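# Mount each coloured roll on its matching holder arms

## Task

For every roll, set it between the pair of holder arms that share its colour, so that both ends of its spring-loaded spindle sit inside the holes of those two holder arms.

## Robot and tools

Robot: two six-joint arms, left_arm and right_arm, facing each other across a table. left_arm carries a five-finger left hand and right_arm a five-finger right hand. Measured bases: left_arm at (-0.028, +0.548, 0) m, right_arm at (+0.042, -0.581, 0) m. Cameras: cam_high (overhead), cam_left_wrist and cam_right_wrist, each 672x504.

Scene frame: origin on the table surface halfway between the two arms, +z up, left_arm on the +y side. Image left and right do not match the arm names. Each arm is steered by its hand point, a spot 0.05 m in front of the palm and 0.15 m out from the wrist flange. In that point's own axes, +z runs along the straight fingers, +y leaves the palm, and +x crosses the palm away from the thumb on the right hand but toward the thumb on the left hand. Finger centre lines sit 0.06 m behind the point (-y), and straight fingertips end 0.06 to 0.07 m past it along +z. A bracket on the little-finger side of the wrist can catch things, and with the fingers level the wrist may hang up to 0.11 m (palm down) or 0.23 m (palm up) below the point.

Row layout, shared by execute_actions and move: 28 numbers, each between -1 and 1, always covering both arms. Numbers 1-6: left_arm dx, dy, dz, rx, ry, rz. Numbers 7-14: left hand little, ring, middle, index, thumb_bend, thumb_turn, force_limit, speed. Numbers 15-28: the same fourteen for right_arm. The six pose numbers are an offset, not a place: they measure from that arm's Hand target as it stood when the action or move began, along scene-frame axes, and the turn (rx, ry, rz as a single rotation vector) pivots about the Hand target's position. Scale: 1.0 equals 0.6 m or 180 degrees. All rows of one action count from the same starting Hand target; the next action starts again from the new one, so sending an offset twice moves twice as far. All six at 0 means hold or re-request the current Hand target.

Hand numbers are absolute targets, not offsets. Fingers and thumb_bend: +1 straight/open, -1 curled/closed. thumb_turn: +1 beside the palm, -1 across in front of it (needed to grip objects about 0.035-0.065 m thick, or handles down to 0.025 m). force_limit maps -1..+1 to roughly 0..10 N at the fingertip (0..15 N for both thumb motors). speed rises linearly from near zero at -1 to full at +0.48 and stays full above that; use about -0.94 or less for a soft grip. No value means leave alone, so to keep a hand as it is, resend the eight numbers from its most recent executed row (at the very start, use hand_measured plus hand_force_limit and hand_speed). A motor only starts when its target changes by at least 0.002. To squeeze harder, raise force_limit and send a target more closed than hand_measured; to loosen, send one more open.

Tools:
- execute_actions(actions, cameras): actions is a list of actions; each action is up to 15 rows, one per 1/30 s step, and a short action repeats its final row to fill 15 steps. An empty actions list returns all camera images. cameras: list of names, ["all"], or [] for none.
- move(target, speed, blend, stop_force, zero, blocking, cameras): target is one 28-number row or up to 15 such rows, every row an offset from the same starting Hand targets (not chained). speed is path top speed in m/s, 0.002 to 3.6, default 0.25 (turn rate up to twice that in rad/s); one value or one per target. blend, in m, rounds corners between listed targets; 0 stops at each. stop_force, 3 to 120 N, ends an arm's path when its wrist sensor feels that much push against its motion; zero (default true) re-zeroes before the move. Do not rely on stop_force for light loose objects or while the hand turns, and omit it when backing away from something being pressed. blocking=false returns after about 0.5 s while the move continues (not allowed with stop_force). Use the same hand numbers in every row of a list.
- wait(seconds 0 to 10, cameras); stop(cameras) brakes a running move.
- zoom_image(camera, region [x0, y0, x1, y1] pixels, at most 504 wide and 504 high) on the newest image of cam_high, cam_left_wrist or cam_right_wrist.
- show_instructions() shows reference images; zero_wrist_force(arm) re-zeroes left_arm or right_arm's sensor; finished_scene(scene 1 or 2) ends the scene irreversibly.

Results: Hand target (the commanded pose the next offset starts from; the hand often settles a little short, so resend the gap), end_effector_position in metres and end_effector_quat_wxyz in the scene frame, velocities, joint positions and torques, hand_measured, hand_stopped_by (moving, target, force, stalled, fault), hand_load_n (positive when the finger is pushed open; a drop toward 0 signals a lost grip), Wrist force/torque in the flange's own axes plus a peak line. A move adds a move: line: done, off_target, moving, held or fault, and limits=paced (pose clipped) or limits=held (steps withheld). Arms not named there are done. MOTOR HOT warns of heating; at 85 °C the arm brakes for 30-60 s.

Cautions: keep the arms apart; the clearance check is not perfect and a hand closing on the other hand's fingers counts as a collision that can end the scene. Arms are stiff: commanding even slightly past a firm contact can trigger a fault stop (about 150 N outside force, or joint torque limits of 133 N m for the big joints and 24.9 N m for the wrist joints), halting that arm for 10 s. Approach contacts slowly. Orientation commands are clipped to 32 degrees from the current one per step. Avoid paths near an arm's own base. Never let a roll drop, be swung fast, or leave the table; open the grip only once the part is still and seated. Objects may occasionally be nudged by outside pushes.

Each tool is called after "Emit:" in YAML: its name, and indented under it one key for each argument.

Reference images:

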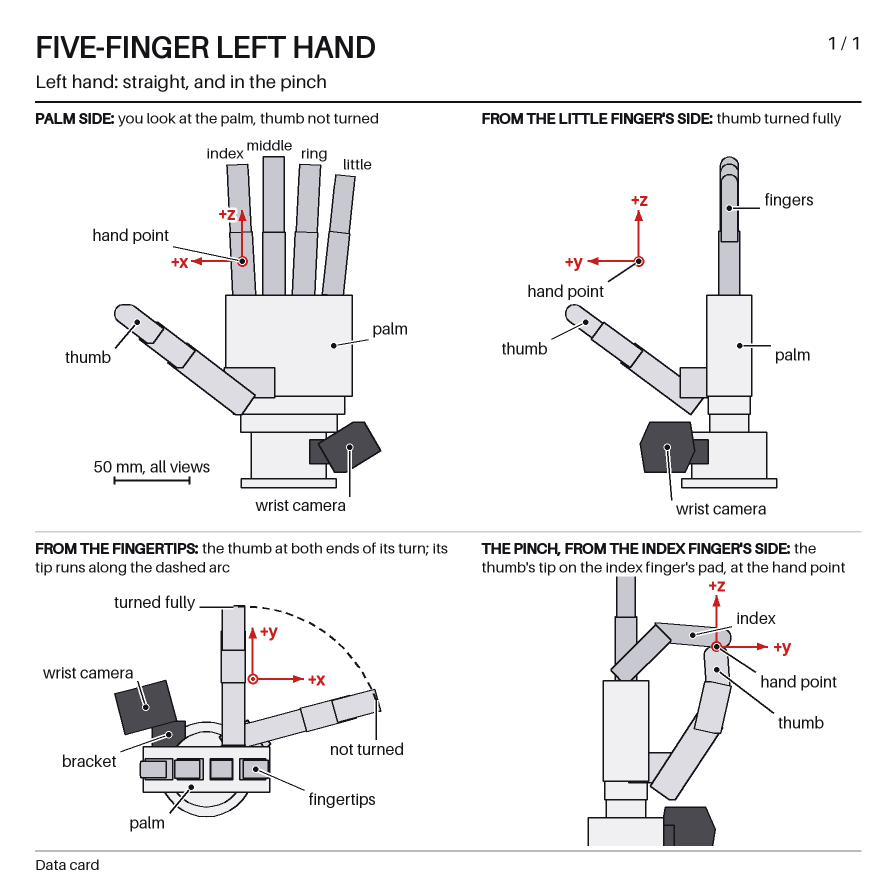

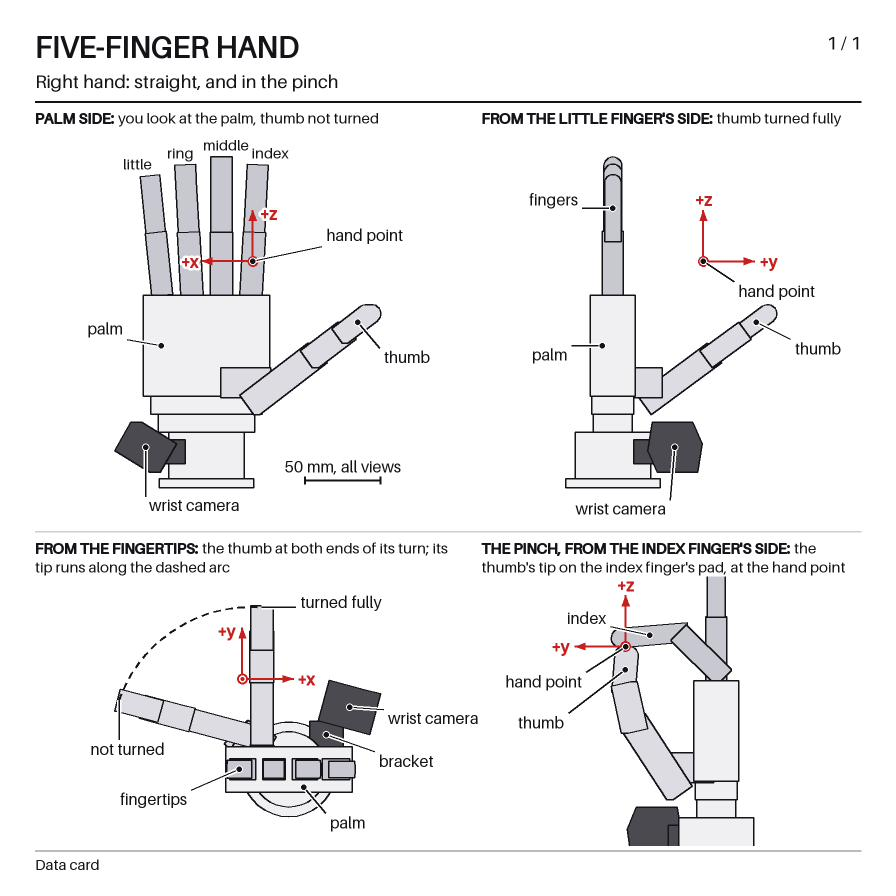

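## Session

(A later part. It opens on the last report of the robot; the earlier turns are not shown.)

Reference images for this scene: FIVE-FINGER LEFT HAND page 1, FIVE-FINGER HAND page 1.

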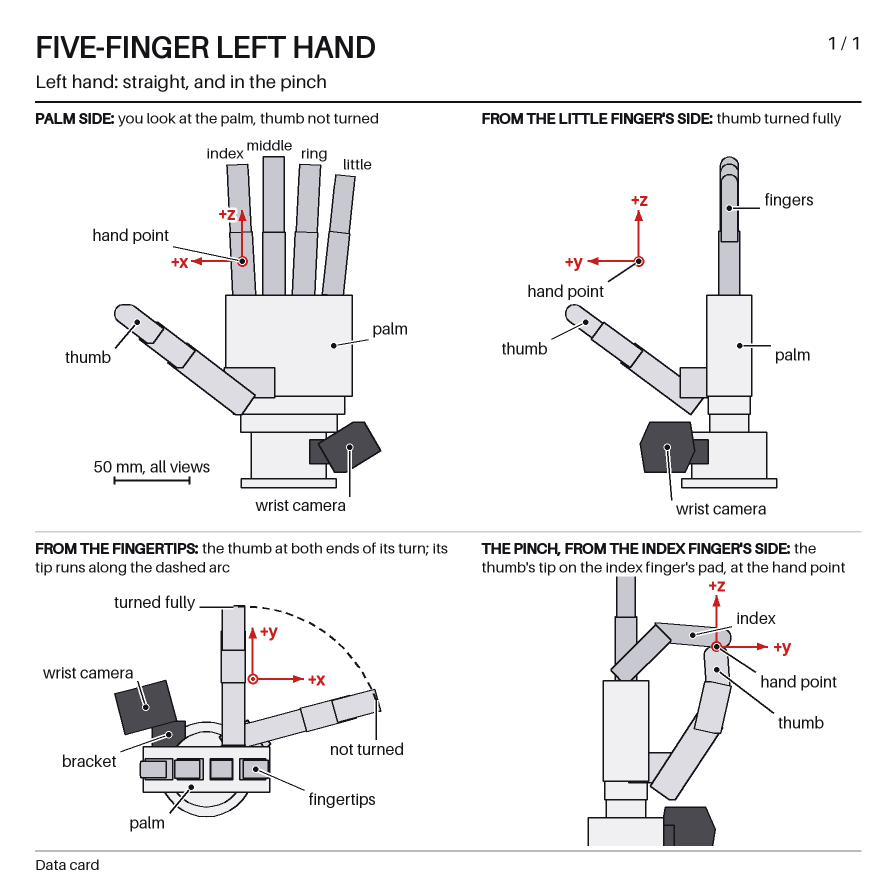

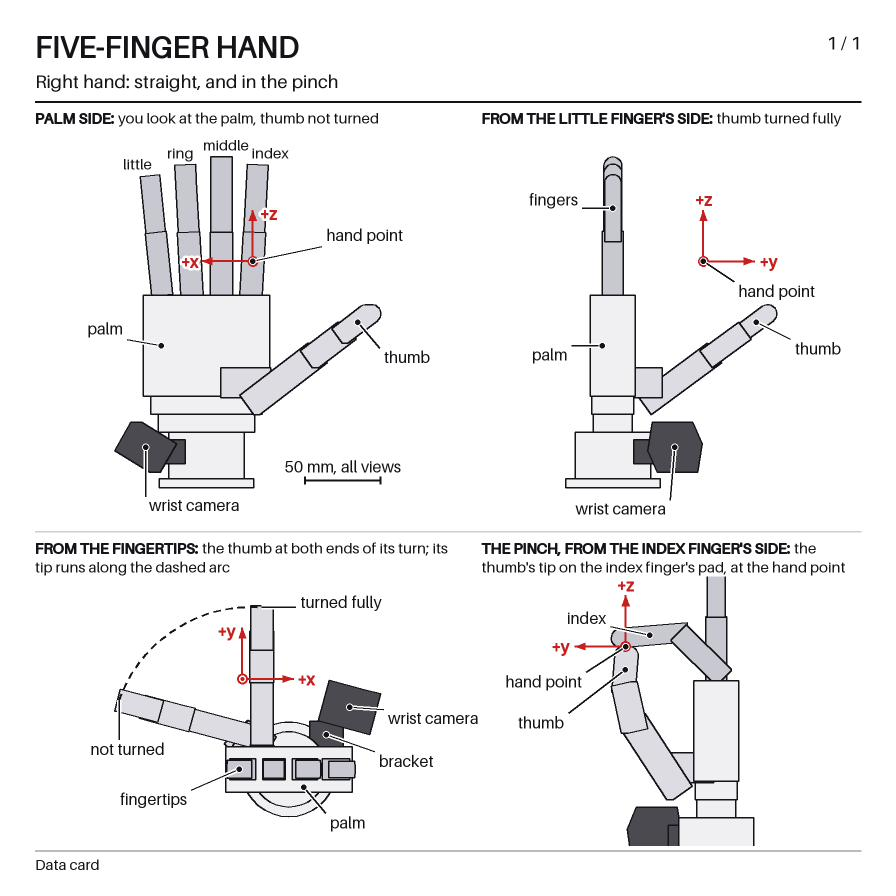

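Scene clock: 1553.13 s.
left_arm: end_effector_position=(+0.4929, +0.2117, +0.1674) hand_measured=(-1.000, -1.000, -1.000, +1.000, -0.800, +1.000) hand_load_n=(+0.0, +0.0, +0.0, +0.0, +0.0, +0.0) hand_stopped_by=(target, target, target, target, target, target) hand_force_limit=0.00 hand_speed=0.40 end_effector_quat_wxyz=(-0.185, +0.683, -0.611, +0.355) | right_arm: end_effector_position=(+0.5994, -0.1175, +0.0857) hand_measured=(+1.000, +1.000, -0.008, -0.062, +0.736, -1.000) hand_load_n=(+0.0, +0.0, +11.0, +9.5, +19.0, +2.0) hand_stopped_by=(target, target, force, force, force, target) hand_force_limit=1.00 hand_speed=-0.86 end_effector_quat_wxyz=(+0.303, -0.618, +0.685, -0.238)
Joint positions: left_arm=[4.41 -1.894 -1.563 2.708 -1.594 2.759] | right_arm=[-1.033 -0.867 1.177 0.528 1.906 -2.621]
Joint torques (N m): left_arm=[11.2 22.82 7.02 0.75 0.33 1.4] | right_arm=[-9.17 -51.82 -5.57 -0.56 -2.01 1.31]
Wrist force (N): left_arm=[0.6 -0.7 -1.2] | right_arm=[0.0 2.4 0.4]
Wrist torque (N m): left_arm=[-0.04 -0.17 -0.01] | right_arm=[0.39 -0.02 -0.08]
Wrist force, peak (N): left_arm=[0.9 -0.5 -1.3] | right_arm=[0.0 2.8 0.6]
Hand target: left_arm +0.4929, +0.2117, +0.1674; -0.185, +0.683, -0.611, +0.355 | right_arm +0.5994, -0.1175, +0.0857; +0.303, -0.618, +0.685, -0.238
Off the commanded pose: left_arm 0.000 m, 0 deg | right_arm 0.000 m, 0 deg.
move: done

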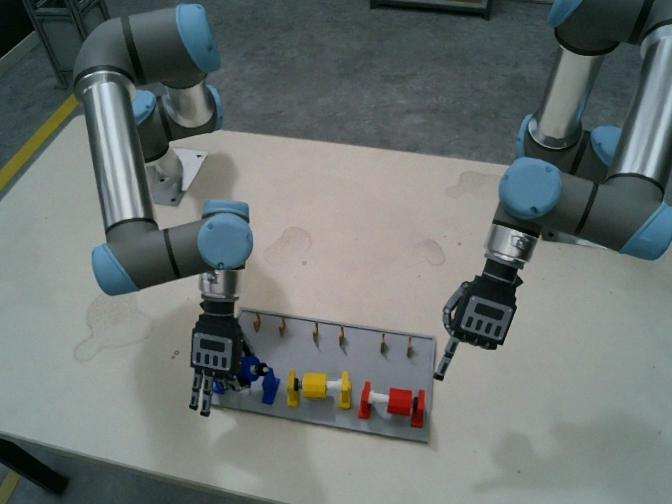

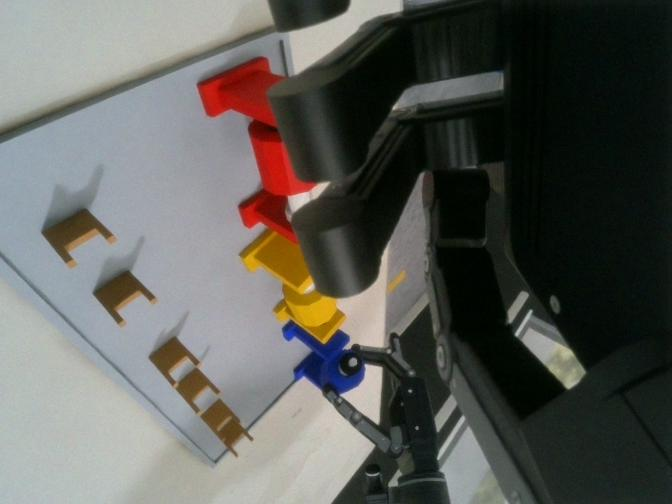

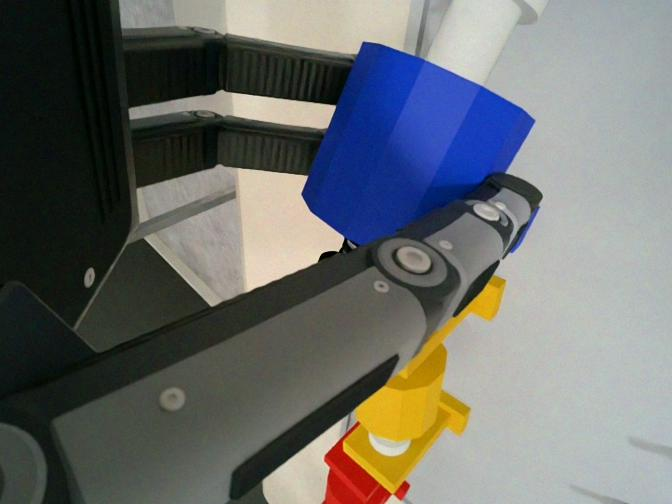

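Emit:
move:
  target: [0.0452,-0.1362,-0.029,0.0786,-0.0346,-0.2623,-1,-1,-1,1,-0.8,1,0,0.4,0,0,0,0,0,0,1,1,-0.78,-0.72,-0.38,-1,1.0,-0.86]
  speed: 0.15

Emit:
move:
  target: [0.0888,-0.1167,-0.0333,0,0,-0.1694,-1,-1,-1,1,-0.8,1,0,0.4,0,0,0,0,0,0,1,1,-0.78,-0.72,-0.38,-1,1.0,-0.86]
  speed: 0.1
  cameras: ["all"]

Emit:
zoom_image:
  camera: "cam_high"
  region: [190, 300, 350, 420]

Scene clock: 1557.43 s.
left_arm: end_effector_position=(+0.5200, +0.1300, +0.1500) hand_measured=(-1.000, -1.000, -1.000, +1.000, -0.800, +1.000) hand_load_n=(+0.0, +0.0, +0.0, +0.0, +0.0, +0.0) hand_stopped_by=(target, target, target, target, target, target) hand_force_limit=0.00 hand_speed=0.40 end_effector_quat_wxyz=(-0.140, +0.335, -0.860, +0.358) | right_arm: end_effector_position=(+0.5994, -0.1175, +0.0857) hand_measured=(+1.000, +1.000, -0.008, -0.062, +0.736, -1.000) hand_load_n=(+0.0, +0.0, +11.5, +10.0, +19.0, +2.0) hand_stopped_by=(target, target, force, force, force, target) hand_force_limit=1.00 hand_speed=-0.86 end_effector_quat_wxyz=(+0.303, -0.618, +0.685, -0.238)
Joint positions: left_arm=[4.374 -2.168 -1.177 2.496 -1.217 3.517] | right_arm=[-1.034 -0.867 1.178 0.528 1.906 -2.621]
Joint torques (N m): left_arm=[-11.38 30.37 34.1 -3.12 1.63 2.45] | right_arm=[-8.78 -53.14 -6.44 -0.75 -1.98 0.65]
Wrist force (N): left_arm=[0.9 -0.7 -0.9] | right_arm=[0.0 2.6 0.8]
Wrist torque (N m): left_arm=[-0.06 -0.25 -0.18] | right_arm=[0.39 -0.04 -0.06]
Wrist force, peak (N): left_arm=[1.0 -0.7 -1.5] | right_arm=[0.2 2.7 0.8]
Hand target: left_arm +0.5200, +0.1300, +0.1500; +0.140, -0.335, +0.860, -0.358 | right_arm +0.5994, -0.1175, +0.0857; +0.303, -0.618, +0.685, -0.238
Off the commanded pose: left_arm 0.000 m, 0 deg | right_arm 0.000 m, 0 deg.
move: done

Scene clock: 1560.93 s.
left_arm: end_effector_position=(+0.5732, +0.0600, +0.1300) hand_measured=(-1.000, -1.000, -1.000, +1.000, -0.800, +1.000) hand_load_n=(+0.0, +0.0, +0.0, +0.0, +0.5, +0.0) hand_stopped_by=(target, target, target, target, target, target) hand_force_limit=0.00 hand_speed=0.40 end_effector_quat_wxyz=(-0.041, +0.097, -0.918, +0.383) | right_arm: end_effector_position=(+0.5994, -0.1175, +0.0857) hand_measured=(+1.000, +1.000, -0.008, -0.062, +0.736, -1.000) hand_load_n=(+0.0, +0.0, +11.5, +10.0, +19.0, +2.0) hand_stopped_by=(target, target, force, force, force, target) hand_force_limit=1.00 hand_speed=-0.86 end_effector_quat_wxyz=(+0.303, -0.618, +0.685, -0.238)
Joint positions: left_arm=[4.359 -2.696 -0.32 1.927 -0.918 4.003] | right_arm=[-1.034 -0.867 1.178 0.528 1.906 -2.621]
Joint torques (N m): left_arm=[-11.62 44.39 33.06 -3.71 2.04 2.48] | right_arm=[-9.64 -52.07 -5.34 -0.86 -1.71 0.02]
Wrist force (N): left_arm=[-0.2 0.0 -1.2] | right_arm=[0.0 2.1 0.4]
Wrist torque (N m): left_arm=[0.05 -0.15 -0.17] | right_arm=[0.33 -0.03 -0.08]
Wrist force, peak (N): left_arm=[0.7 -1.2 -1.5] | right_arm=[0.1 2.7 0.8]
Hand target: left_arm +0.5733, +0.0599, +0.1300; +0.041, -0.097, +0.918, -0.383 | right_arm +0.5994, -0.1175, +0.0857; +0.303, -0.618, +0.685, -0.238
Off the commanded pose: left_arm 0.000 m, 0 deg | right_arm 0.000 m, 0 deg.
move: done

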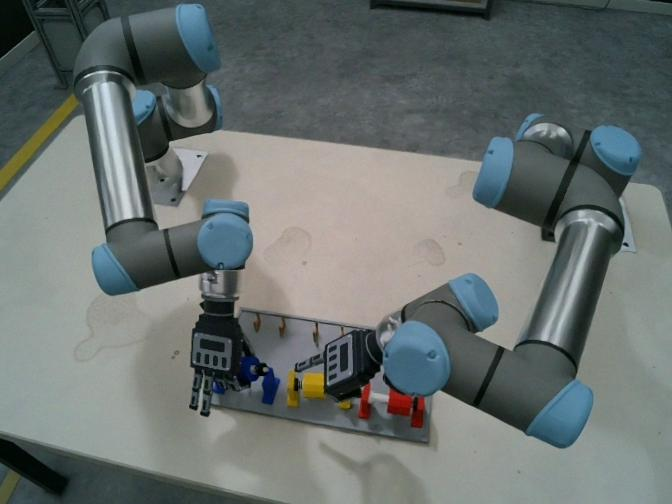

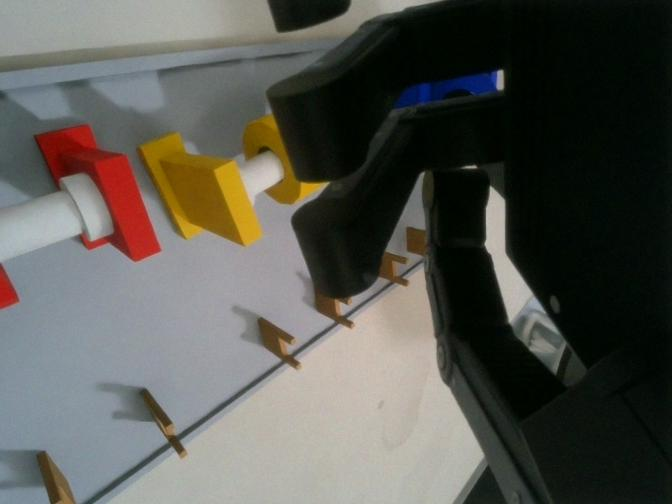

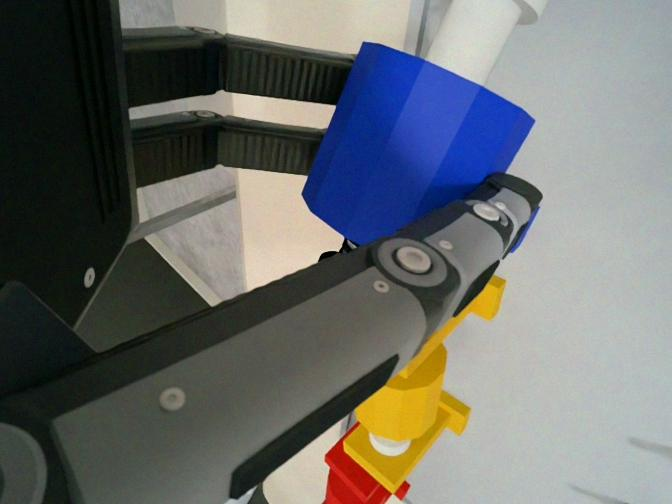

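Scaled by 3.150 from the camera's 672x504 image, which has a finer 960x720 frame.

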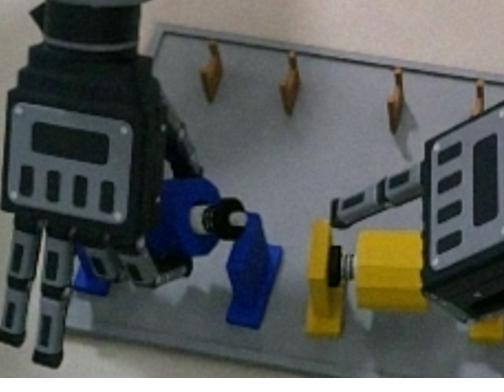

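Emit:
move:
  target: [-0.0755,0.0,0.0167,0,0,0.1833,-1,-1,-1,1,-0.8,1,0,0.4,0,0,0,0,0,0,1,1,-0.78,-0.72,-0.38,-1,1.0,-0.86]
  speed: 0.1

Emit:
move:
  target: [0.0,-0.065,-0.04,0,0,0,-1,-1,-1,1,-0.8,1,0,0.4,0,0,0,0,0,0,1,1,-0.78,-0.72,-0.38,-1,1.0,-0.86]
  speed: 0.06
  cameras: ["all"]

Emit:
zoom_image:
  camera: "cam_high"
  region: [190, 320, 310, 410]

Scene clock: 1566.57 s.
left_arm: end_effector_position=(+0.5280, +0.0599, +0.1400) hand_measured=(-1.000, -1.000, -1.000, +1.000, -0.800, +1.000) hand_load_n=(+0.0, +0.0, +0.0, +0.0, +0.0, -0.5) hand_stopped_by=(target, target, target, target, target, target) hand_force_limit=0.00 hand_speed=0.40 end_effector_quat_wxyz=(-0.147, +0.354, -0.853, +0.355) | right_arm: end_effector_position=(+0.5994, -0.1175, +0.0857) hand_measured=(+1.000, +1.000, -0.008, -0.062, +0.736, -1.000) hand_load_n=(+0.0, +0.0, +11.0, +10.0, +19.5, +2.0) hand_stopped_by=(target, target, force, force, force, target) hand_force_limit=1.00 hand_speed=-0.86 end_effector_quat_wxyz=(+0.303, -0.618, +0.685, -0.238)
Joint positions: left_arm=[4.257 -2.283 -1.003 2.474 -1.325 3.393] | right_arm=[-1.034 -0.867 1.178 0.528 1.906 -2.621]
Joint torques (N m): left_arm=[-11.3 56.67 6.65 0.94 -1.04 -2.4] | right_arm=[-8.66 -51.76 -6.48 -0.81 -1.47 -0.35]
Wrist force (N): left_arm=[0.5 -1.0 -1.3] | right_arm=[0.3 2.4 0.9]
Wrist torque (N m): left_arm=[-0.05 -0.17 0.01] | right_arm=[0.36 -0.08 -0.06]
Wrist force, peak (N): left_arm=[0.5 -1.3 -1.6] | right_arm=[0.0 2.9 0.5]
Hand target: left_arm +0.5280, +0.0599, +0.1400; +0.148, -0.354, +0.853, -0.355 | right_arm +0.5994, -0.1175, +0.0857; +0.303, -0.618, +0.685, -0.238
Off the commanded pose: left_arm 0.000 m, 0 deg | right_arm 0.000 m, 0 deg.
move: done

Scene clock: 1567.80 s.
left_arm: end_effector_position=(+0.5280, +0.0210, +0.1161) hand_measured=(-1.000, -1.000, -1.000, +1.000, -0.800, +1.000) hand_load_n=(+0.0, +0.0, +0.0, +0.0, +0.0, +0.0) hand_stopped_by=(target, target, target, target, target, target) hand_force_limit=0.00 hand_speed=0.40 end_effector_quat_wxyz=(-0.148, +0.354, -0.853, +0.355) | right_arm: end_effector_position=(+0.5994, -0.1175, +0.0857) hand_measured=(+1.000, +1.000, -0.008, -0.062, +0.736, -1.000) hand_load_n=(+0.0, +0.0, +11.5, +10.0, +19.5, +2.0) hand_stopped_by=(target, target, force, force, force, target) hand_force_limit=1.00 hand_speed=-0.86 end_effector_quat_wxyz=(+0.303, -0.618, +0.685, -0.238)
Joint positions: left_arm=[4.199 -2.362 -0.925 2.485 -1.365 3.35] | right_arm=[-1.034 -0.867 1.178 0.528 1.906 -2.621]
Joint torques (N m): left_arm=[-11.17 39.21 33.95 -2.85 -1.07 -2.51] | right_arm=[-9.72 -52.15 -4.97 -0.89 -1.69 -0.59]
Wrist force (N): left_arm=[0.4 -0.5 -1.6] | right_arm=[0.1 2.4 0.6]
Wrist torque (N m): left_arm=[0.08 -0.13 -0.03] | right_arm=[0.36 -0.05 -0.07]
Wrist force, peak (N): left_arm=[0.4 -1.2 -2.1] | right_arm=[0.2 2.7 0.4]
Hand target: left_arm +0.5280, +0.0209, +0.1160; +0.148, -0.354, +0.853, -0.355 | right_arm +0.5994, -0.1175, +0.0857; +0.303, -0.618, +0.685, -0.238
Off the commanded pose: left_arm 0.000 m, 0 deg | right_arm 0.000 m, 0 deg.
move: done

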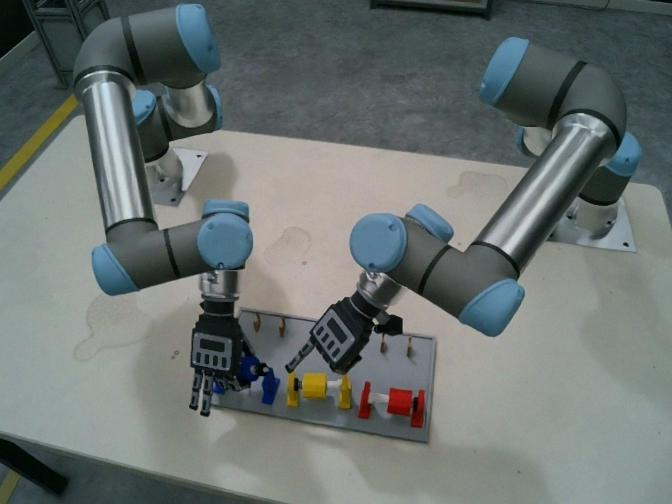

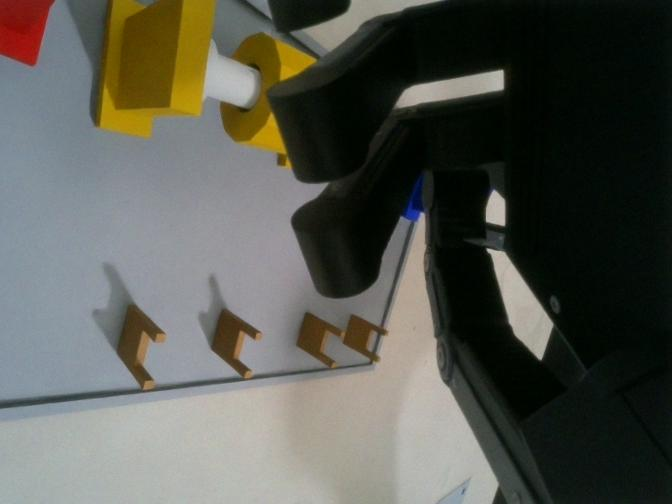

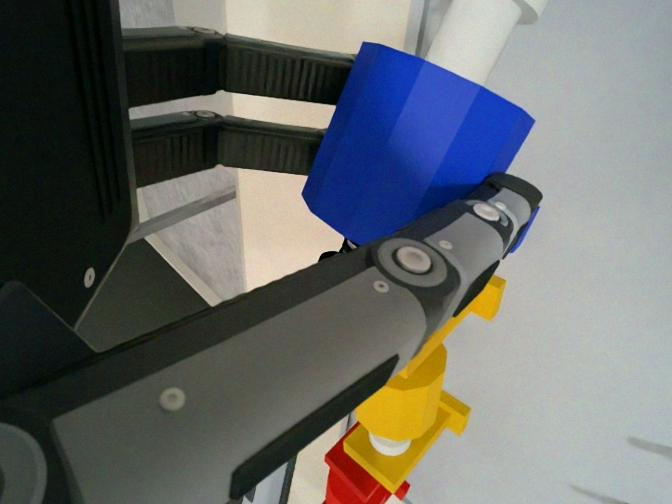

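Scaled by 4.200 from the camera's 672x504 image, which has a finer 960x720 frame.

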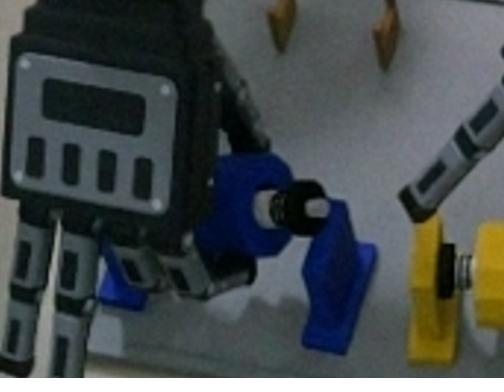

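Emit:
move:
  target: [0.0,-0.0133,-0.0217,0,0,0,-1,-1,-1,1,-0.8,1,0,0.4,0,0,0,0,0,0,1,1,-0.78,-0.72,-0.38,-1,1.0,-0.86]
  speed: 0.04
  stop_force: 4
  cameras: ["all"]

Emit:
zoom_image:
  camera: "cam_high"
  region: [230, 340, 310, 400]

Emit:
zoom_image:
  camera: "cam_left_wrist"
  region: [360, 100, 520, 260]

Scene clock: 1569.67 s.
left_arm: end_effector_position=(+0.5280, +0.0130, +0.1030) hand_measured=(-1.000, -1.000, -1.000, +1.000, -0.800, +1.000) hand_load_n=(+0.5, +0.0, +0.0, +0.0, +0.0, +0.0) hand_stopped_by=(target, target, target, target, target, target) hand_force_limit=0.00 hand_speed=0.40 end_effector_quat_wxyz=(-0.148, +0.354, -0.853, +0.355) | right_arm: end_effector_position=(+0.5994, -0.1175, +0.0857) hand_measured=(+1.000, +1.000, -0.008, -0.062, +0.736, -1.000) hand_load_n=(+0.0, +0.0, +11.5, +10.0, +19.5, +2.0) hand_stopped_by=(target, target, force, force, force, target) hand_force_limit=1.00 hand_speed=-0.86 end_effector_quat_wxyz=(+0.303, -0.618, +0.685, -0.238)
Joint positions: left_arm=[4.188 -2.383 -0.921 2.503 -1.373 3.342] | right_arm=[-1.034 -0.867 1.178 0.528 1.906 -2.621]
Joint torques (N m): left_arm=[-11.89 37.87 33.79 1.08 -1.42 -2.63] | right_arm=[-10.2 -53.14 -5.28 -0.83 -1.71 -0.44]
Wrist force (N): left_arm=[0.3 -0.7 -1.3] | right_arm=[0.0 2.2 0.4]
Wrist torque (N m): left_arm=[0.05 -0.10 -0.03] | right_arm=[0.35 -0.03 -0.07]
Wrist force, peak (N): left_arm=[0.4 -0.8 -1.8] | right_arm=[0.2 2.8 0.5]
Hand target: left_arm +0.5280, +0.0130, +0.1030; +0.148, -0.354, +0.853, -0.355 | right_arm +0.5994, -0.1175, +0.0857; +0.303, -0.618, +0.685, -0.238
Off the commanded pose: left_arm 0.000 m, 0 deg | right_arm 0.000 m, 0 deg.
move: done

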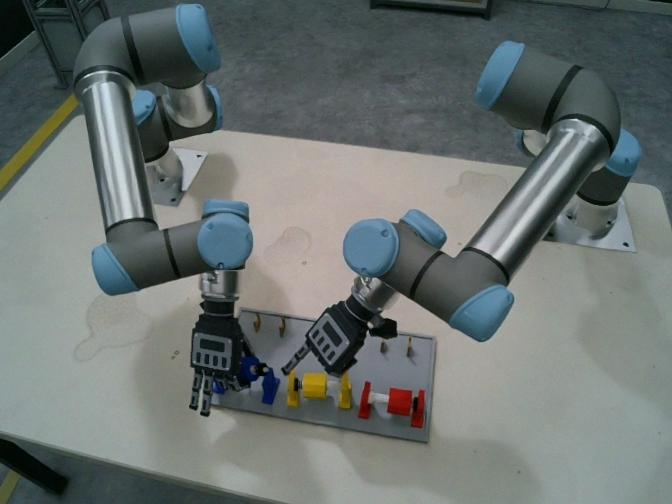

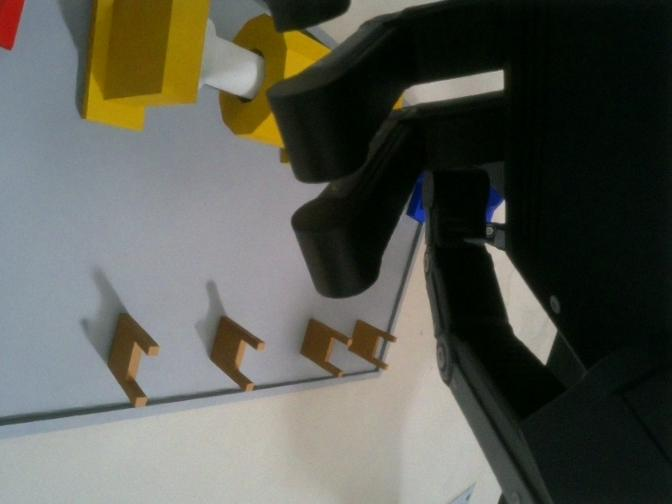

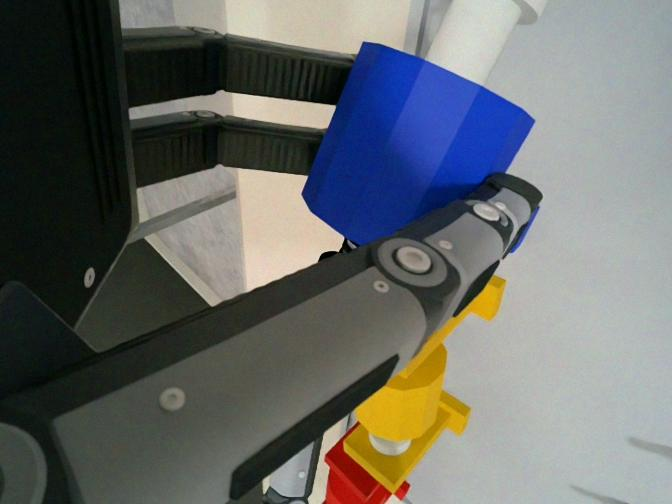

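Scaled by 6.300 from the camera's 672x504 image, which has a finer 960x720 frame.

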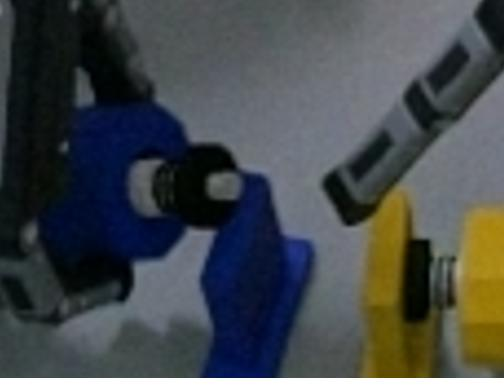

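Scaled by 3.150 from the camera's 672x504 image, which has a finer 960x720 frame.

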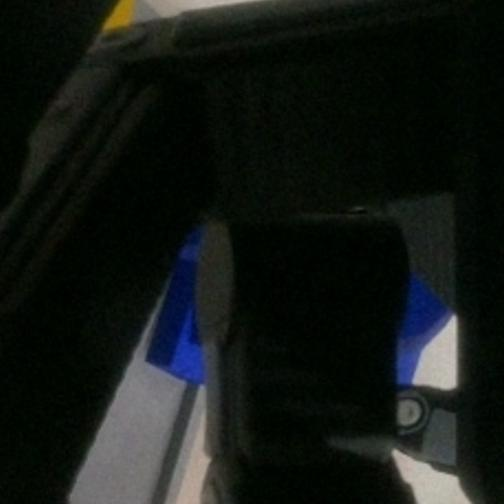

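Emit:
move:
  target: [-0.0015,-0.035,-0.014,0,0,0,-1,-1,-1,1,-0.8,1,0,0.4,0,0,0,0,0,0,1,1,-0.78,-0.72,-0.38,-1,1.0,-0.86]
  speed: 0.03
  stop_force: 3
  cameras: ["cam_high","cam_left_wrist"]

Emit:
zoom_image:
  camera: "cam_high"
  region: [230, 340, 310, 400]

Scene clock: 1571.73 s.
left_arm: end_effector_position=(+0.5271, -0.0080, +0.0946) hand_measured=(-1.000, -1.000, -1.000, +1.000, -0.800, +1.000) hand_load_n=(+0.0, +0.0, +0.0, +0.0, +0.0, +0.0) hand_stopped_by=(target, target, target, target, target, target) hand_force_limit=0.00 hand_speed=0.40 end_effector_quat_wxyz=(-0.148, +0.354, -0.853, +0.355) | right_arm: end_effector_position=(+0.5994, -0.1175, +0.0857) hand_measured=(+1.000, +1.000, -0.008, -0.062, +0.736, -1.000) hand_load_n=(+0.0, +0.0, +11.0, +10.0, +19.0, +2.0) hand_stopped_by=(target, target, force, force, force, target) hand_force_limit=1.00 hand_speed=-0.86 end_effector_quat_wxyz=(+0.303, -0.618, +0.685, -0.238)
Joint positions: left_arm=[4.158 -2.427 -0.863 2.493 -1.394 3.32] | right_arm=[-1.034 -0.867 1.178 0.528 1.906 -2.621]
Joint torques (N m): left_arm=[-11.42 38.88 33 -2.69 -1.3 -2.65] | right_arm=[-8.87 -51.78 -6.66 -0.81 -1.87 -0.43]
Wrist force (N): left_arm=[0.6 -0.4 -1.5] | right_arm=[0.1 2.4 0.5]
Wrist torque (N m): left_arm=[0.06 -0.14 0.01] | right_arm=[0.37 -0.05 -0.07]
Wrist force, peak (N): left_arm=[0.7 -0.6 -1.7] | right_arm=[-0.1 2.6 0.5]
Hand target: left_arm +0.5271, -0.0080, +0.0946; +0.148, -0.354, +0.853, -0.355 | right_arm +0.5994, -0.1175, +0.0857; +0.303, -0.618, +0.685, -0.238
Off the commanded pose: left_arm 0.000 m, 0 deg | right_arm 0.000 m, 0 deg.
move: done
Images, in order (width x height): cam_high 672x504, cam_left_wrist 672x504.

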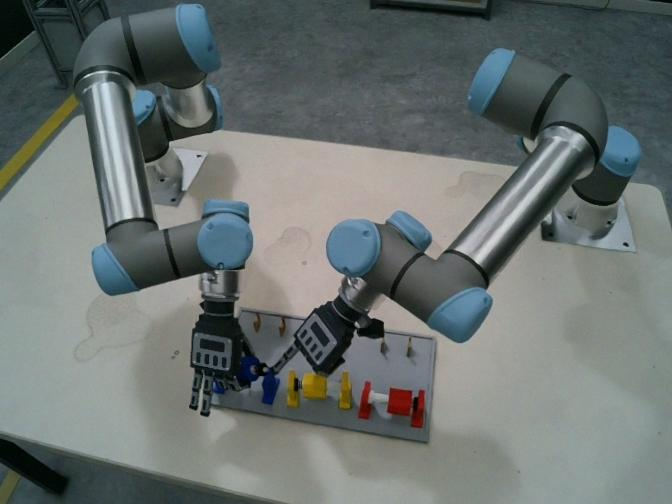

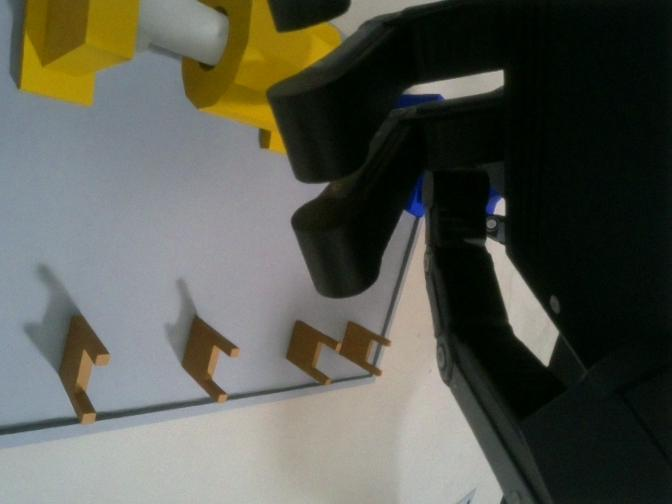

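Scaled by 6.300 from the camera's 672x504 image, which has a finer 960x720 frame.

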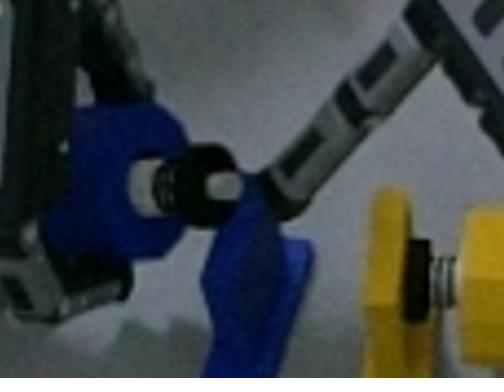

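Emit:
move:
  target: [0.0,0,0.0117,0,0,0,-1,-1,-1,1,-0.8,1,0,0.4,0,0,0,0,0,0,1,1,-0.78,-0.72,-0.38,-1,1.0,-0.86]
  speed: 0.03

Emit:
move:
  target: [-0.0007,-0.0167,-0.0065,0,0,0,-1,-1,-1,1,-0.8,1,0,0.4,0,0,0,0,0,0,1,1,-0.78,-0.72,-0.38,-1,1.0,-0.86]
  speed: 0.015
  stop_force: 3
  cameras: ["cam_high","cam_right_wrist"]

Emit:
zoom_image:
  camera: "cam_high"
  region: [230, 340, 310, 400]

Scene clock: 1575.40 s.
left_arm: end_effector_position=(+0.5271, -0.0080, +0.1015) hand_measured=(-1.000, -1.000, -1.000, +1.000, -0.800, +1.000) hand_load_n=(+0.5, +0.0, +0.0, +0.0, +0.0, +0.0) hand_stopped_by=(target, target, target, target, target, target) hand_force_limit=0.00 hand_speed=0.40 end_effector_quat_wxyz=(-0.148, +0.354, -0.853, +0.355) | right_arm: end_effector_position=(+0.5994, -0.1175, +0.0857) hand_measured=(+1.000, +1.000, -0.008, -0.062, +0.736, -1.000) hand_load_n=(+0.0, +0.0, +11.0, +10.0, +19.0, +2.0) hand_stopped_by=(target, target, force, force, force, target) hand_force_limit=1.00 hand_speed=-0.86 end_effector_quat_wxyz=(+0.303, -0.618, +0.685, -0.238)
Joint positions: left_arm=[4.158 -2.424 -0.851 2.478 -1.394 3.32] | right_arm=[-1.034 -0.867 1.178 0.528 1.906 -2.621]
Joint torques (N m): left_arm=[-11.64 60.23 32.89 -2.59 -0.95 -2.35] | right_arm=[-8.94 -51.45 -6.38 -1.07 -1.65 -0.32]
Wrist force (N): left_arm=[0.4 -0.6 -1.4] | right_arm=[0.2 2.3 0.3]
Wrist torque (N m): left_arm=[0.02 -0.11 0.01] | right_arm=[0.38 -0.06 -0.06]
Wrist force, peak (N): left_arm=[0.7 -0.7 -1.6] | right_arm=[0.2 2.7 0.6]
Hand target: left_arm +0.5271, -0.0080, +0.1016; +0.148, -0.354, +0.853, -0.355 | right_arm +0.5994, -0.1175, +0.0857; +0.303, -0.618, +0.685, -0.238
Off the commanded pose: left_arm 0.000 m, 0 deg | right_arm 0.000 m, 0 deg.
move: done

Scene clock: 1577.20 s.
left_arm: end_effector_position=(+0.5267, -0.0168, +0.0982) hand_measured=(-1.000, -1.000, -1.000, +1.000, -0.800, +1.000) hand_load_n=(+0.5, +0.0, +0.0, +0.0, +0.0, +0.0) hand_stopped_by=(target, target, target, target, target, target) hand_force_limit=0.00 hand_speed=0.40 end_effector_quat_wxyz=(-0.148, +0.354, -0.853, +0.355) | right_arm: end_effector_position=(+0.5994, -0.1175, +0.0857) hand_measured=(+1.000, +1.000, -0.008, -0.062, +0.736, -1.000) hand_load_n=(+0.0, +0.0, +12.0, +10.0, +19.0, +2.0) hand_stopped_by=(target, target, force, force, force, target) hand_force_limit=1.00 hand_speed=-0.86 end_effector_quat_wxyz=(+0.303, -0.618, +0.685, -0.238)
Joint positions: left_arm=[4.146 -2.443 -0.824 2.472 -1.402 3.311] | right_arm=[-1.034 -0.867 1.178 0.528 1.906 -2.621]
Joint torques (N m): left_arm=[10.05 59.57 7.09 1.2 1.9 2.62] | right_arm=[-9.14 -52.19 -8.83 -0.13 -1.68 -0.35]
Wrist force (N): left_arm=[-1.1 -0.3 -4.5] | right_arm=[-0.4 2.9 1.8]
Wrist torque (N m): left_arm=[0.21 -0.26 -0.10] | right_arm=[0.39 -0.07 -0.05]
Wrist force, peak (N): left_arm=[-1.9 -0.4 -5.0] | right_arm=[0.4 3.4 2.0]
Hand target: left_arm +0.5267, -0.0168, +0.0982; +0.148, -0.354, +0.853, -0.355 (not the last commanded pose) | right_arm +0.5994, -0.1175, +0.0857; +0.303, -0.618, +0.685, -0.238
Off the commanded pose: left_arm 0.001 m, 0 deg | right_arm 0.000 m, 0 deg.
move: contact (left_arm)
Images, in order (width x height): cam_high 672x504, cam_right_wrist 672x504.

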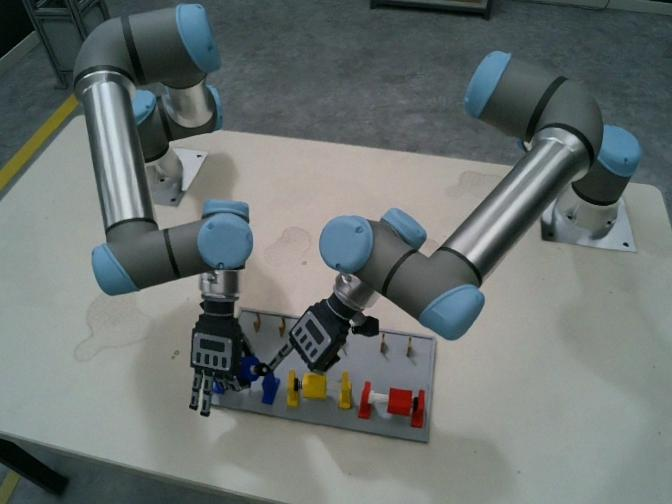

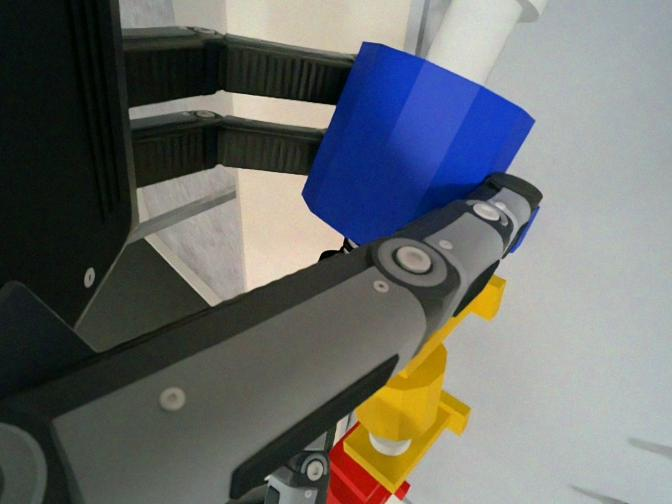

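Scaled by 6.300 from the camera's 672x504 image, which has a finer 960x720 frame.

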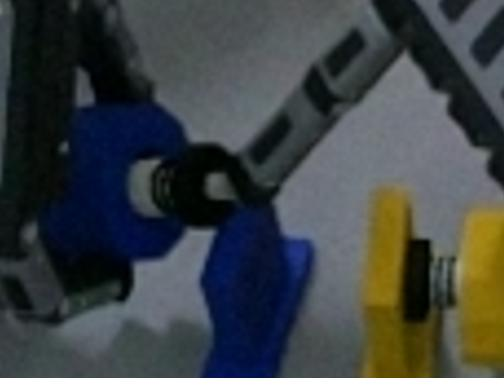

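Emit:
move:
  target: [-0.0006,-0.0137,-0.0061,0,0,0,-1,-1,-1,1,-0.8,1,0,0.4,0,0,0,0,0,0,1,1,-0.78,-0.72,-0.38,-1,1.0,-0.86]
  speed: 0.012
  stop_force: 10
  cameras: ["cam_high","cam_right_wrist"]

Emit:
zoom_image:
  camera: "cam_high"
  region: [230, 340, 310, 400]

Scene clock: 1579.13 s.
left_arm: end_effector_position=(+0.5264, -0.0250, +0.0945) hand_measured=(-1.000, -1.000, -1.000, +1.000, -0.800, +1.000) hand_load_n=(+0.0, +0.0, +0.0, -1.0, +0.0, +0.0) hand_stopped_by=(target, target, target, target, target, target) hand_force_limit=0.00 hand_speed=0.40 end_effector_quat_wxyz=(-0.148, +0.354, -0.853, +0.355) | right_arm: end_effector_position=(+0.5994, -0.1175, +0.0857) hand_measured=(+1.000, +1.000, -0.008, -0.062, +0.736, -1.000) hand_load_n=(+0.0, +0.0, +12.0, +10.0, +19.0, +1.5) hand_stopped_by=(target, target, force, force, force, target) hand_force_limit=1.00 hand_speed=-0.86 end_effector_quat_wxyz=(+0.303, -0.618, +0.685, -0.238)
Joint positions: left_arm=[4.135 -2.462 -0.798 2.466 -1.41 3.303] | right_arm=[-1.034 -0.867 1.178 0.528 1.906 -2.621]
Joint torques (N m): left_arm=[-15.03 36.92 33.19 -2.14 -0.28 -2.59] | right_arm=[-9.18 -52.01 -11.68 0.98 -1.75 -0.34]
Wrist force (N): left_arm=[-3.3 -0.1 -7.8] | right_arm=[-0.1 3.7 3.6]
Wrist torque (N m): left_arm=[0.36 -0.39 -0.19] | right_arm=[0.44 -0.09 -0.05]
Wrist force, peak (N): left_arm=[-3.4 -0.1 -8.1] | right_arm=[0.0 4.0 3.3]
Hand target: left_arm +0.5264, -0.0250, +0.0945; +0.148, -0.354, +0.853, -0.355 | right_arm +0.5994, -0.1175, +0.0857; +0.303, -0.618, +0.685, -0.238
Off the commanded pose: left_arm 0.000 m, 0 deg | right_arm 0.000 m, 0 deg.
move: done
Images, in order (width x height): cam_high 672x504, cam_right_wrist 672x504.

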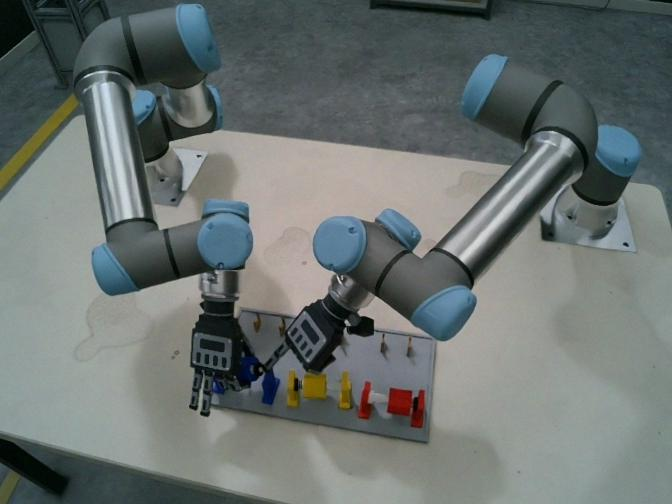

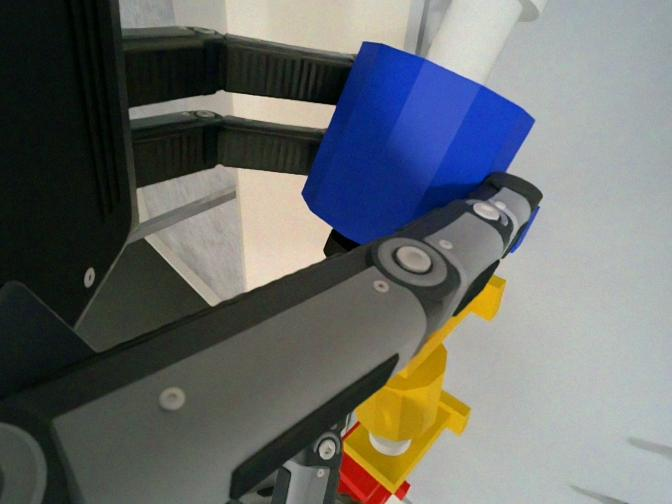

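Scaled by 6.300 from the camera's 672x504 image, which has a finer 960x720 frame.

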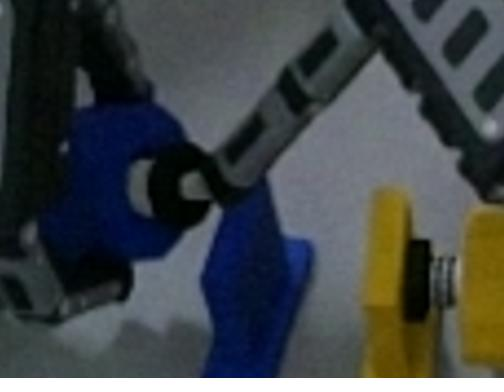

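Emit:
move:
  target: [-0.0001,-0.0034,-0.0012,0,0,0,-1,-1,-1,1,-0.8,1,0,0.4,0,0,0,0,0,0,1,1,-0.78,-0.72,-0.38,-1,1.0,-0.86]
  speed: 0.01
  stop_force: 6

Emit:
move:
  target: [0,0.0062,-0.016,0,0,0,-1,-1,-1,1,-0.8,1,0,0.4,0,0.0043,-0.011,-0.0333,0.0017,0,1,1,-0.78,-0.72,-0.38,-1,1.0,-0.86]
  speed: 0.01
  cameras: ["cam_high","cam_right_wrist"]

Emit:
zoom_image:
  camera: "cam_high"
  region: [230, 340, 310, 400]

Scene clock: 1581.03 s.
left_arm: end_effector_position=(+0.5263, -0.0271, +0.0938) hand_measured=(-1.000, -1.000, -1.000, +1.000, -0.800, +1.000) hand_load_n=(+0.0, +0.0, +0.0, -0.5, +0.0, +0.0) hand_stopped_by=(target, target, target, target, target, target) hand_force_limit=0.00 hand_speed=0.40 end_effector_quat_wxyz=(-0.148, +0.354, -0.853, +0.355) | right_arm: end_effector_position=(+0.5994, -0.1175, +0.0857) hand_measured=(+1.000, +1.000, -0.008, -0.062, +0.736, -1.000) hand_load_n=(+0.0, +0.0, +12.5, +10.0, +19.0, +1.0) hand_stopped_by=(target, target, force, force, force, target) hand_force_limit=1.00 hand_speed=-0.86 end_effector_quat_wxyz=(+0.303, -0.618, +0.685, -0.238)
Joint positions: left_arm=[4.132 -2.466 -0.791 2.464 -1.412 3.301] | right_arm=[-1.034 -0.867 1.178 0.528 1.906 -2.621]
Joint torques (N m): left_arm=[-15.76 37.44 33.15 -2.11 -0.18 -2.49] | right_arm=[-8.75 -51.01 -14.84 2.18 -1.71 0]
Wrist force (N): left_arm=[-3.8 -0.1 -8.6] | right_arm=[0.1 3.5 3.7]
Wrist torque (N m): left_arm=[0.40 -0.41 -0.22] | right_arm=[0.44 -0.14 -0.03]
Wrist force, peak (N): left_arm=[-3.8 0.0 -8.6] | right_arm=[0.3 3.7 3.9]
Hand target: left_arm +0.5263, -0.0271, +0.0938; +0.148, -0.354, +0.853, -0.355 | right_arm +0.5994, -0.1175, +0.0857; +0.303, -0.618, +0.685, -0.238
Off the commanded pose: left_arm 0.000 m, 0 deg | right_arm 0.000 m, 0 deg.
move: done

Scene clock: 1586.53 s.
left_arm: end_effector_position=(+0.5263, -0.0234, +0.0842) hand_measured=(-1.000, -1.000, -1.000, +1.000, -0.800, +1.000) hand_load_n=(+0.0, +0.0, +0.0, -0.5, +0.0, +0.0) hand_stopped_by=(target, target, target, target, target, target) hand_force_limit=0.00 hand_speed=0.40 end_effector_quat_wxyz=(-0.148, +0.354, -0.853, +0.355) | right_arm: end_effector_position=(+0.5994, -0.1149, +0.0791) hand_measured=(+1.000, +1.000, -0.008, -0.062, +0.736, -1.000) hand_load_n=(-0.5, +0.0, +12.0, +10.5, +18.5, +2.0) hand_stopped_by=(target, target, force, force, force, target) hand_force_limit=1.00 hand_speed=-0.86 end_effector_quat_wxyz=(+0.269, -0.634, +0.672, -0.272)
Joint positions: left_arm=[4.137 -2.462 -0.824 2.492 -1.409 3.305] | right_arm=[-0.998 -0.807 1.087 0.607 1.993 -2.651]
Joint torques (N m): left_arm=[8.41 59.07 6.43 1.63 2.4 2.48] | right_arm=[11.33 -40.37 -34.07 3.25 2.97 -1.71]
Wrist force (N): left_arm=[-3.2 0.0 -8.3] | right_arm=[-2.4 3.1 3.7]
Wrist torque (N m): left_arm=[0.43 -0.38 -0.35] | right_arm=[0.39 -0.18 0.15]
Wrist force, peak (N): left_arm=[-3.7 0.1 -8.7] | right_arm=[-0.1 3.8 5.4]
Hand target: left_arm +0.5263, -0.0234, +0.0842; +0.148, -0.354, +0.853, -0.355 | right_arm +0.5994, -0.1149, +0.0791; -0.269, +0.634, -0.672, +0.272
Off the commanded pose: left_arm 0.000 m, 0 deg | right_arm 0.000 m, 0 deg.
move: done
Images, in order (width x height): cam_high 672x504, cam_right_wrist 672x504.

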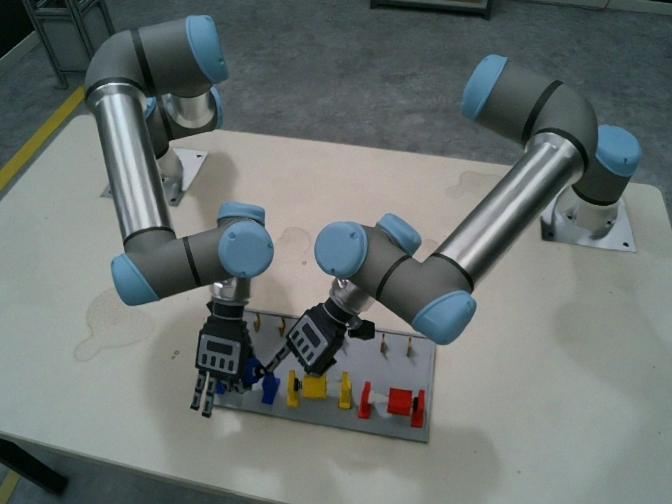

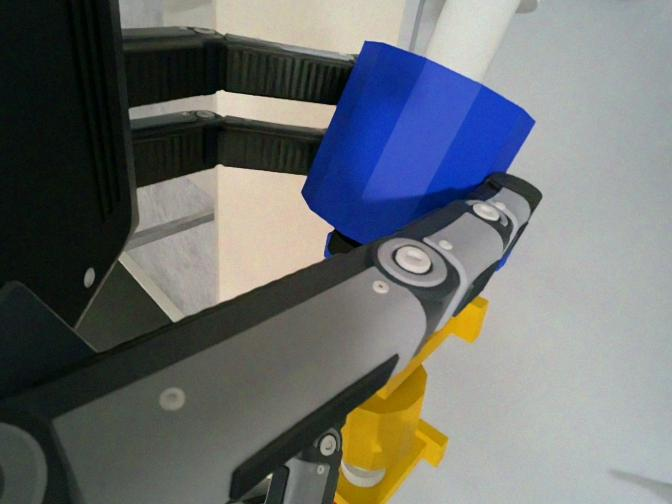

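Scaled by 6.300 from the camera's 672x504 image, which has a finer 960x720 frame.

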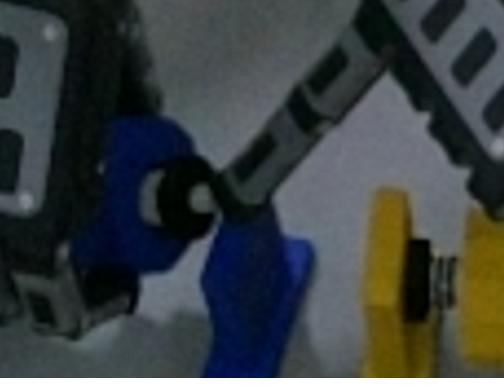

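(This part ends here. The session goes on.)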